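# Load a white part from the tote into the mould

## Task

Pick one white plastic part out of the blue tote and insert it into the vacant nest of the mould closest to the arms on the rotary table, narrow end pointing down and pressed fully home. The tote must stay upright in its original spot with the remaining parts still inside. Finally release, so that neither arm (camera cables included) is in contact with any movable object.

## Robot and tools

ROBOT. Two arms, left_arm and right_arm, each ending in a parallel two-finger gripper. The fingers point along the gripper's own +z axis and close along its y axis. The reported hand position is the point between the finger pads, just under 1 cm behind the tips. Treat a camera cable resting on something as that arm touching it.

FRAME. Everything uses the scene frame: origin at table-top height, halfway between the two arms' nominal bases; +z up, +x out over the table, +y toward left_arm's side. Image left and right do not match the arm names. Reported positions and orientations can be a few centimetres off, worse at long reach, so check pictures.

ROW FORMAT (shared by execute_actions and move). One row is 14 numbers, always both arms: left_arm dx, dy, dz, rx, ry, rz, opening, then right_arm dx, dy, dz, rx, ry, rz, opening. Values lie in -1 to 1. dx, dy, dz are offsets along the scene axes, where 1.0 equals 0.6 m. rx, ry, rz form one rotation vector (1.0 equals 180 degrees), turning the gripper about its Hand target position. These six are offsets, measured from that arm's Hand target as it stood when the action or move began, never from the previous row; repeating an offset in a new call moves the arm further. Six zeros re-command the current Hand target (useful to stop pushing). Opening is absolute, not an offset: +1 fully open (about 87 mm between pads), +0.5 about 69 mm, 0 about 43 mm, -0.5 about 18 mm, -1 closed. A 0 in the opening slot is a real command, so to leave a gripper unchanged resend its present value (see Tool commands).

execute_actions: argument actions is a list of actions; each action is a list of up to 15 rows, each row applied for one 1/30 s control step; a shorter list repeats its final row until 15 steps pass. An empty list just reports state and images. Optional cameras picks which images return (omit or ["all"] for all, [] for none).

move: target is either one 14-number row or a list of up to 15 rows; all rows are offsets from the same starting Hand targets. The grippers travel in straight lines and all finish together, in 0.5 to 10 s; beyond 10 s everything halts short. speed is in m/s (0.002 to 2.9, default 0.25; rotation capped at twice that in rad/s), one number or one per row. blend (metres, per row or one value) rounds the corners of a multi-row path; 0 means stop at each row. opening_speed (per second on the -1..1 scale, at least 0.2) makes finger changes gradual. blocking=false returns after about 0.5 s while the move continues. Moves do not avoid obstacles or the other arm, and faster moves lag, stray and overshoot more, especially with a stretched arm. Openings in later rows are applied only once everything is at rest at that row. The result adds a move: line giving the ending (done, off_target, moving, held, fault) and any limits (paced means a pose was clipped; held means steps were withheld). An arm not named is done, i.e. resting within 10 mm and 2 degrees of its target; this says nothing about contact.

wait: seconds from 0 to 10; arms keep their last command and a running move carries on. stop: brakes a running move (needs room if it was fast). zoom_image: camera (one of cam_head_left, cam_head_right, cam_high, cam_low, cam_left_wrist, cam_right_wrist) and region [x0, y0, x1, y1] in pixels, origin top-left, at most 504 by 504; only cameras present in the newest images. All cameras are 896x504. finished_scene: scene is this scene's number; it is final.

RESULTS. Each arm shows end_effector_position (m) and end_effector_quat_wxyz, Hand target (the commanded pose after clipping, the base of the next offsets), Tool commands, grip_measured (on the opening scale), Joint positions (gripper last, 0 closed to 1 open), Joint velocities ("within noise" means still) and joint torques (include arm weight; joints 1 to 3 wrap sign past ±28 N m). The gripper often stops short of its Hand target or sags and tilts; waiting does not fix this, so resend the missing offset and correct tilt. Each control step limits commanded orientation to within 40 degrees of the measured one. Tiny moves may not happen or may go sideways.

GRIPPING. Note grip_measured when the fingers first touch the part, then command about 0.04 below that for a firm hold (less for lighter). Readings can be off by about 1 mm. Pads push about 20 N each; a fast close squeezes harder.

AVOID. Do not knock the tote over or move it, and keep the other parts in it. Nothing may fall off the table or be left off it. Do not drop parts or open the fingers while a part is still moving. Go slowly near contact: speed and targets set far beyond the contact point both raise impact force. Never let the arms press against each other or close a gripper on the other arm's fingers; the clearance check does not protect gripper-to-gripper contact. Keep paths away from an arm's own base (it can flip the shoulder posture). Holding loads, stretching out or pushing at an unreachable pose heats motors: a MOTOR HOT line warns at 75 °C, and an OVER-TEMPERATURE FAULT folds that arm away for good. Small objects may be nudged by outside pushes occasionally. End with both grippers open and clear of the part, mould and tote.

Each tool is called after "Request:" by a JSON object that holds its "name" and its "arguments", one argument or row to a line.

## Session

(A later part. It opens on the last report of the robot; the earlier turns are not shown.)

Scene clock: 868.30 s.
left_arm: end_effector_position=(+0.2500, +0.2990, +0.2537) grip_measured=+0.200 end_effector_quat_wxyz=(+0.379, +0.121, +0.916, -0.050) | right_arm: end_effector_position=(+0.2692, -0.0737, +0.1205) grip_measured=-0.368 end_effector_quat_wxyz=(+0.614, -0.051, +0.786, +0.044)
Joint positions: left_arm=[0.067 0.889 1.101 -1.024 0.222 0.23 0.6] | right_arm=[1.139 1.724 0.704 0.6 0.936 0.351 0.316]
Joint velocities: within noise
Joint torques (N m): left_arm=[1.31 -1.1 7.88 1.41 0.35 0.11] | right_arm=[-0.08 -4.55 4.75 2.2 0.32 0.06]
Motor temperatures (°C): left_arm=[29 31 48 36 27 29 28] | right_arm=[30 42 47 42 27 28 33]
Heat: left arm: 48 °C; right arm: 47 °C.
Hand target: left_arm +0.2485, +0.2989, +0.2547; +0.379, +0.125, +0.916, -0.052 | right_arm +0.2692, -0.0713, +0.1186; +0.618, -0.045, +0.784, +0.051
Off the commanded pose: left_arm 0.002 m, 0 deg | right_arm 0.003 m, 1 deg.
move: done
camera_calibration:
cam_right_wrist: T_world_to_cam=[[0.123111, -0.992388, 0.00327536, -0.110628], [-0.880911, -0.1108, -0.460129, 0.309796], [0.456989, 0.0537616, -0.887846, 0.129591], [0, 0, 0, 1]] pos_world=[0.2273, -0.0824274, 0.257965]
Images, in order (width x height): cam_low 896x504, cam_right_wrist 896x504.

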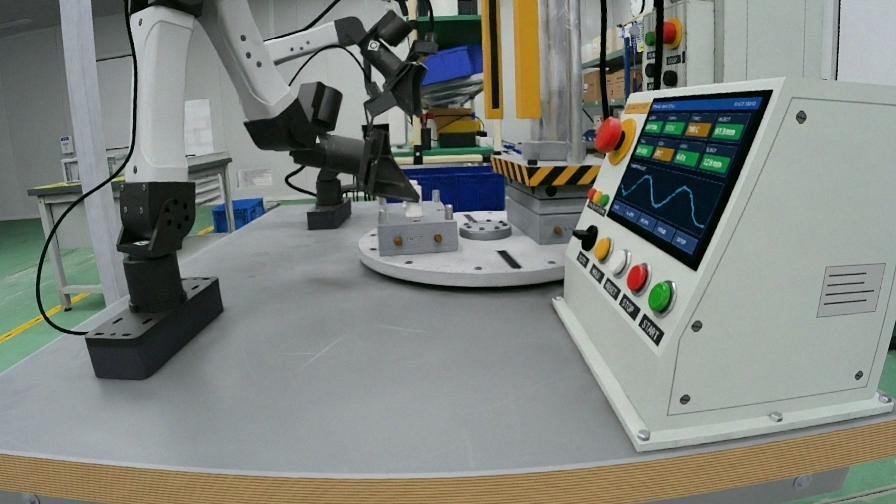

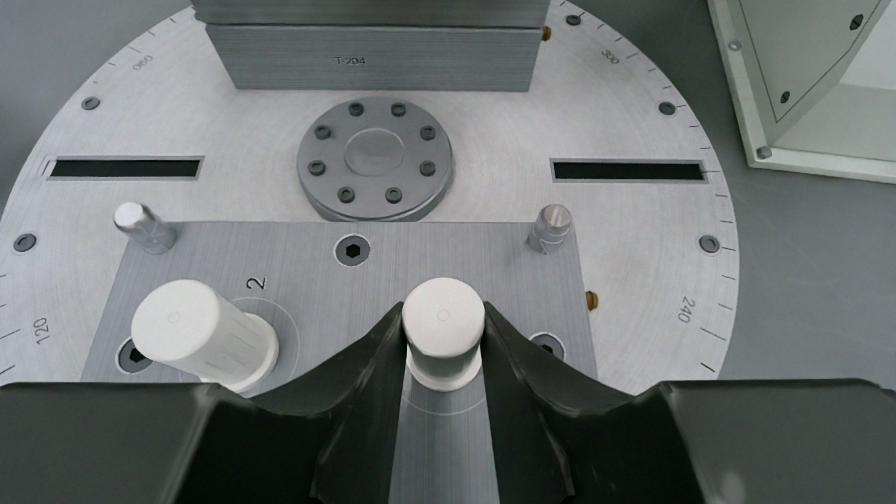

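Request:
{"name": "move", "arguments": {
  "target": [0,0,0,0,0,0,0.2,0,0,-0.007,0,0,0,-0.5],
  "speed": 0.02,
  "cameras": ["cam_low"]
}}

Request:
{"name": "zoom_image", "arguments": {
  "camera": "cam_low",
  "region": [395, 160, 435, 220]
}}

Scene clock: 873.33 s.
left_arm: end_effector_position=(+0.2500, +0.2990, +0.2537) grip_measured=+0.200 end_effector_quat_wxyz=(+0.379, +0.121, +0.916, -0.050) | right_arm: end_effector_position=(+0.2690, -0.0739, +0.1200) grip_measured=-0.368 end_effector_quat_wxyz=(+0.618, -0.046, +0.783, +0.044)
Joint positions: left_arm=[0.067 0.889 1.101 -1.024 0.222 0.23 0.6] | right_arm=[1.143 1.733 0.698 0.626 0.95 0.351 0.316]
Joint velocities: within noise
Joint torques (N m): left_arm=[1.33 -1.11 7.87 1.41 0.34 0.11] | right_arm=[-0.39 -4.14 4.74 2.12 0.16 0.09]
Motor temperatures (°C): left_arm=[29 31 48 36 27 29 28] | right_arm=[30 41 47 42 27 28 33]
Heat: left arm: 48 °C; right arm: 47 °C.
Hand target: left_arm +0.2485, +0.2989, +0.2547; +0.379, +0.125, +0.916, -0.052 | right_arm +0.2692, -0.0714, +0.1142; +0.617, -0.046, +0.784, +0.050
Off the commanded pose: left_arm 0.002 m, 0 deg | right_arm 0.006 m, 1 deg.
move: done
Images, in order (width x height): cam_low 896x504.

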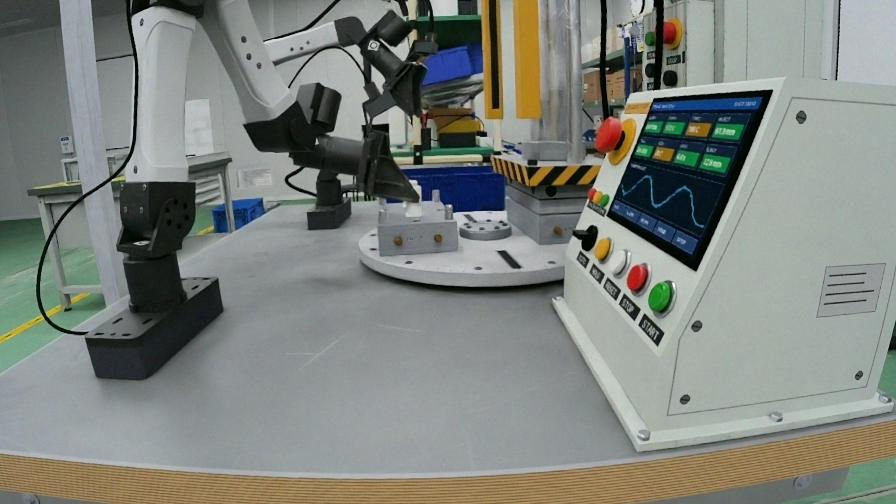

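Scaled by 8.400 from the camera's 896x504 image, which has a finer 1280x720 frame.

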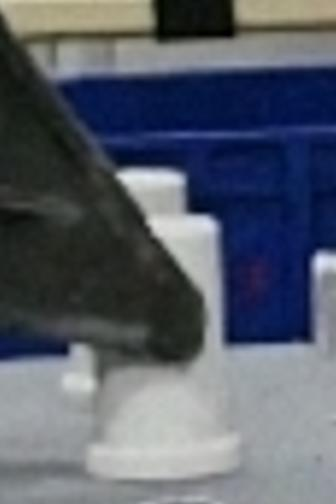

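Request:
{"name": "move", "arguments": {
  "target": [0,0,0,0,0,0,0.2,0,0,0.008,0,0,0,0.0],
  "opening_speed": 0.3,
  "cameras": ["cam_right_wrist"]
}}

Request:
{"name": "move", "arguments": {
  "target": [
    [0,0,0,0,0,0,0.2,-0.1,-0.012,0.03,0,0,0,0.0],
    [0,0,0,0,0,0,0.2,-0.2,-0.05,0.12,0,0,0,0.0]
  ],
  "speed": [0.06,0.15]
}}

Request:
{"name": "zoom_image", "arguments": {
  "camera": "cam_low",
  "region": [360, 160, 460, 260]
}}

Request:
{"name": "zoom_image", "arguments": {
  "camera": "cam_right_wrist",
  "region": [150, 100, 600, 450]
}}

Scene clock: 885.77 s.
left_arm: end_effector_position=(+0.2500, +0.2990, +0.2537) grip_measured=+0.200 end_effector_quat_wxyz=(+0.379, +0.121, +0.916, -0.050) | right_arm: end_effector_position=(+0.2690, -0.0739, +0.1201) grip_measured=+0.000 end_effector_quat_wxyz=(+0.619, -0.046, +0.783, +0.044)
Joint positions: left_arm=[0.067 0.889 1.101 -1.024 0.222 0.23 0.6] | right_arm=[1.143 1.733 0.698 0.627 0.95 0.351 0.5]
Joint velocities: within noise
Joint torques (N m): left_arm=[1.32 -1.11 7.88 1.4 0.34 0.12] | right_arm=[-0.34 -5.41 5.26 1.89 0.15 0.09]
Motor temperatures (°C): left_arm=[29 31 48 36 27 29 28] | right_arm=[30 42 45 43 27 28 33]
Heat: left arm: 48 °C; right arm: 45 °C.
Hand target: left_arm +0.2485, +0.2989, +0.2547; +0.379, +0.125, +0.916, -0.052 | right_arm +0.2692, -0.0713, +0.1192; +0.617, -0.045, +0.784, +0.050
Off the commanded pose: left_arm 0.002 m, 0 deg | right_arm 0.003 m, 1 deg.
move: done
camera_calibration:
cam_right_wrist: T_world_to_cam=[[0.114478, -0.993421, -0.00317236, -0.107815], [-0.877122, -0.0995759, -0.469831, 0.31037], [0.466424, 0.0565679, -0.88275, 0.126286], [0, 0, 0, 1]] pos_world=[0.225672, -0.0833438, 0.256958]
Images, in order (width x height): cam_right_wrist 896x504.

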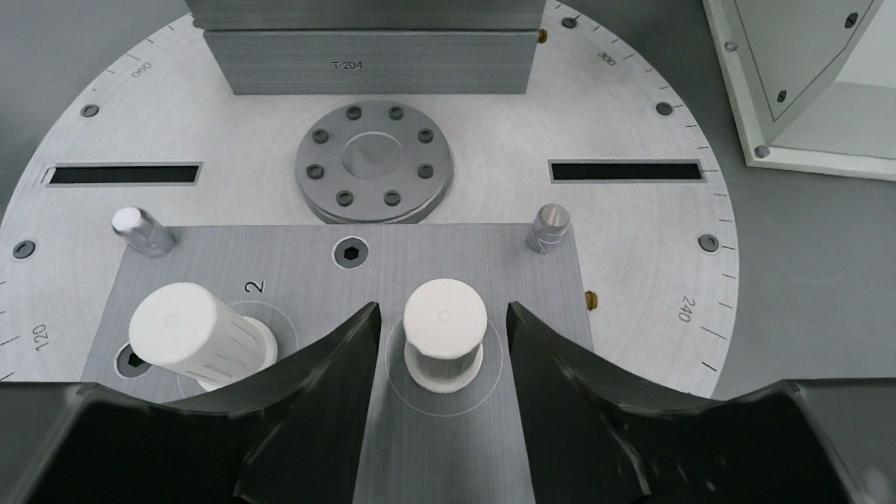

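Scene clock: 888.63 s.
left_arm: end_effector_position=(+0.2500, +0.2990, +0.2537) grip_measured=+0.200 end_effector_quat_wxyz=(+0.379, +0.121, +0.916, -0.050) | right_arm: end_effector_position=(+0.1491, -0.1061, +0.1841) grip_measured=+0.000 end_effector_quat_wxyz=(+0.614, -0.054, +0.786, +0.047)
Joint positions: left_arm=[0.067 0.889 1.101 -1.024 0.222 0.23 0.6] | right_arm=[1.531 1.331 0.758 -0.308 1.251 0.862 0.5]
Joint velocities: within noise
Joint torques (N m): left_arm=[1.32 -1.13 7.87 1.42 0.34 0.11] | right_arm=[0.09 -2.81 8.72 1.15 0.61 0.14]
Motor temperatures (°C): left_arm=[29 31 48 36 27 29 28] | right_arm=[30 42 46 42 27 28 33]
Heat: left arm: 48 °C; right arm: 46 °C.
Hand target: left_arm +0.2485, +0.2989, +0.2547; +0.379, +0.125, +0.916, -0.052 | right_arm +0.1492, -0.1014, +0.1912; +0.618, -0.045, +0.784, +0.050
Off the commanded pose: left_arm 0.002 m, 0 deg | right_arm 0.008 m, 1 deg.
move: done
camera_calibration:
cam_left_wrist: T_world_to_cam=[[-0.261143, -0.965256, 0.00923935, 0.348243], [-0.96054, 0.260793, 0.0966922, 0.159407], [-0.0957423, 0.0163758, -0.995271, 0.406437], [0, 0, 0, 1]] pos_world=[0.282971, 0.287916, 0.385884]
cam_right_wrist: T_world_to_cam=[[0.13037, -0.991462, 0.00259112, -0.129076], [-0.880457, -0.116975, -0.459469, 0.228798], [0.455849, 0.0576197, -0.88819, 0.243195], [0, 0, 0, 1]] pos_world=[0.107414, -0.115223, 0.321463]

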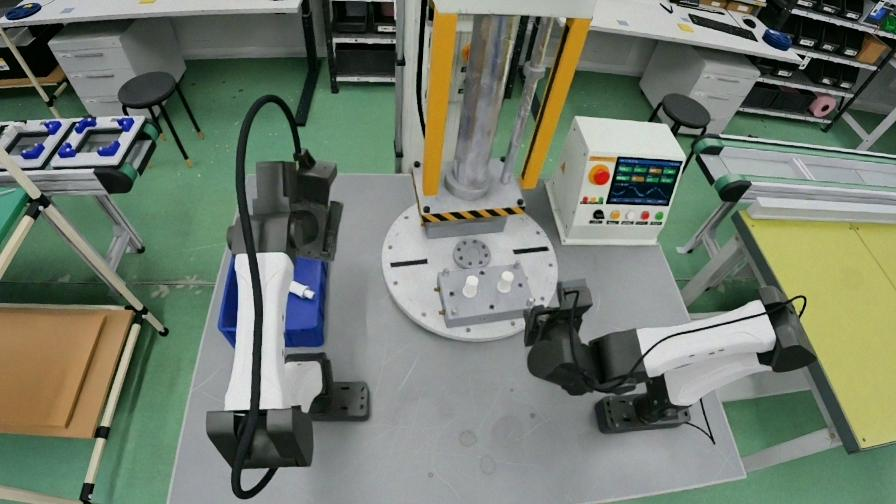

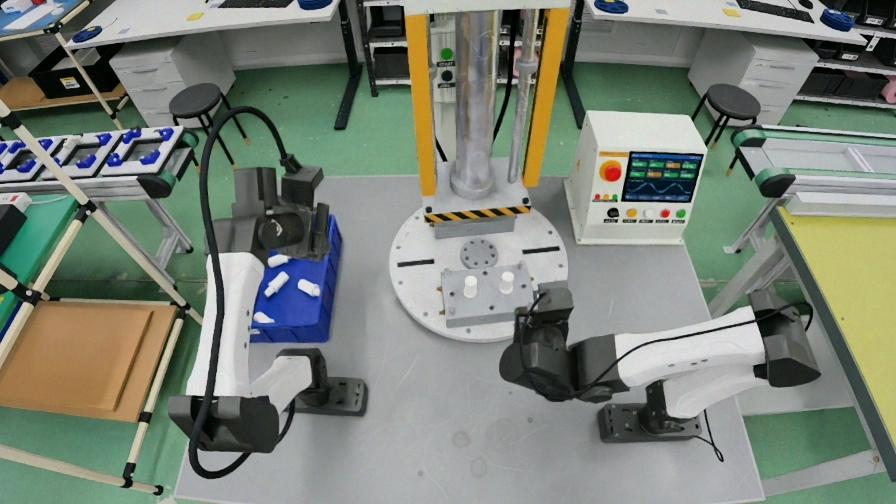

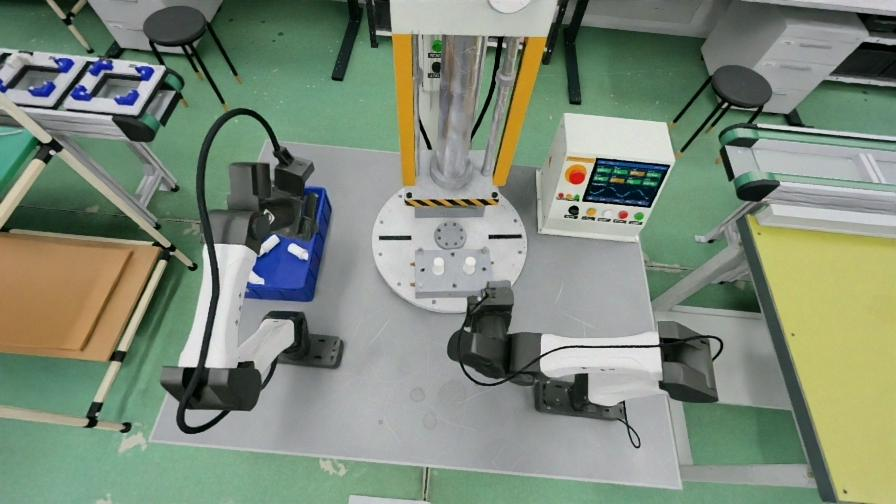

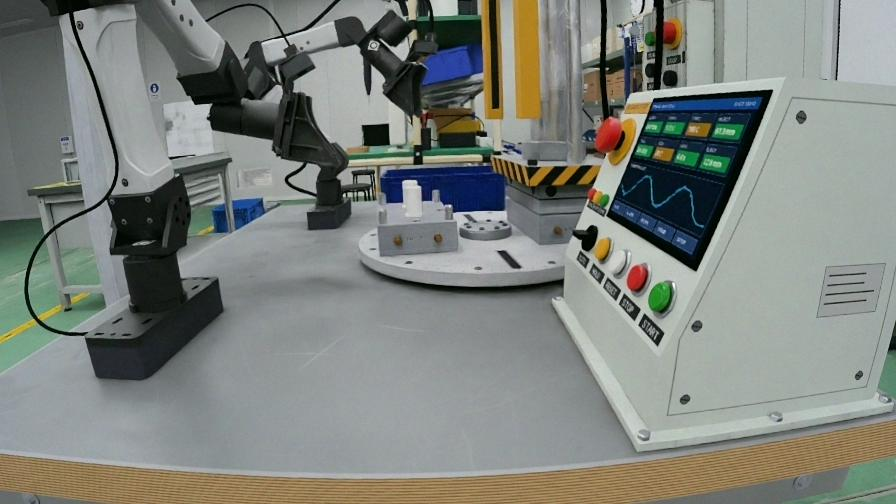

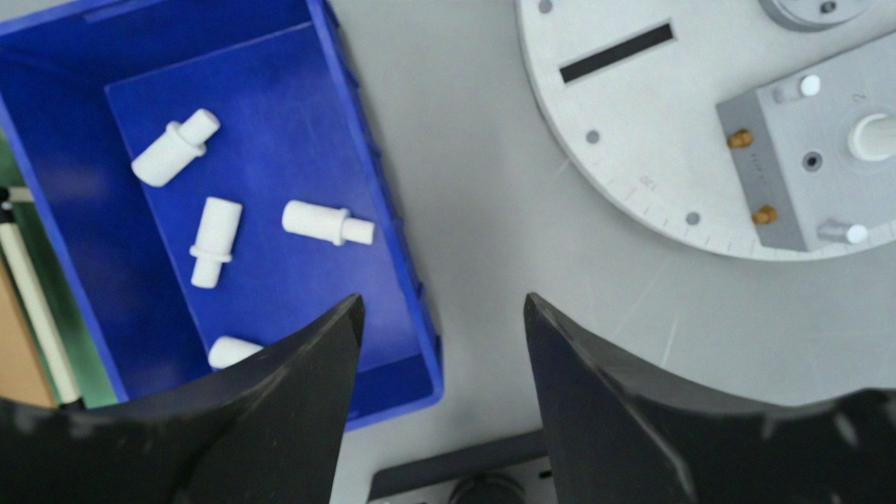

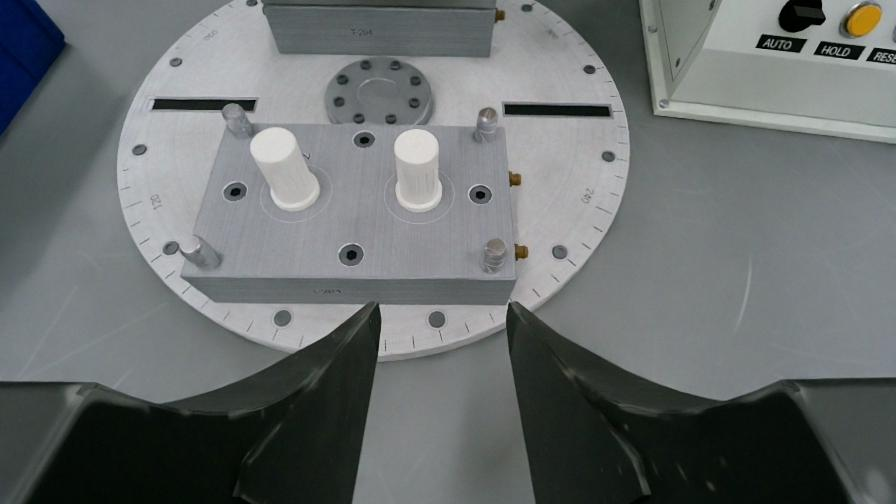

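Scaled by 5.040 from the camera's 896x504 image, which has a finer 1280x720 frame.

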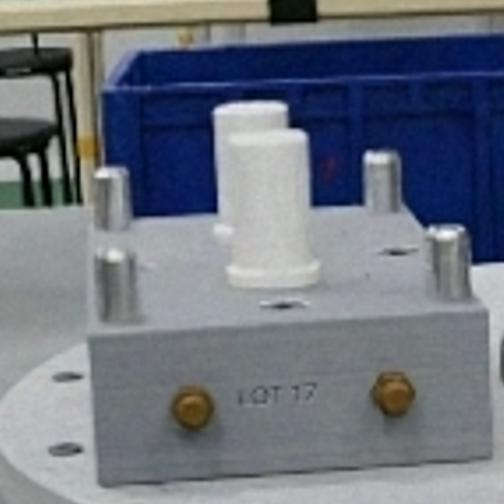

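Scaled by 1.120 from the camera's 896x504 image, which has a finer 1280x720 frame.

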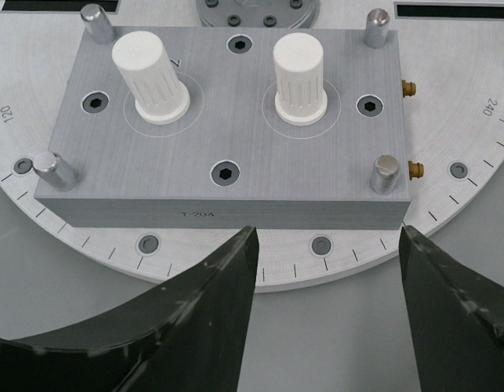

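Request:
{"name": "finished_scene", "arguments": {
  "scene": 1
}}

The scene is finished: the task was done.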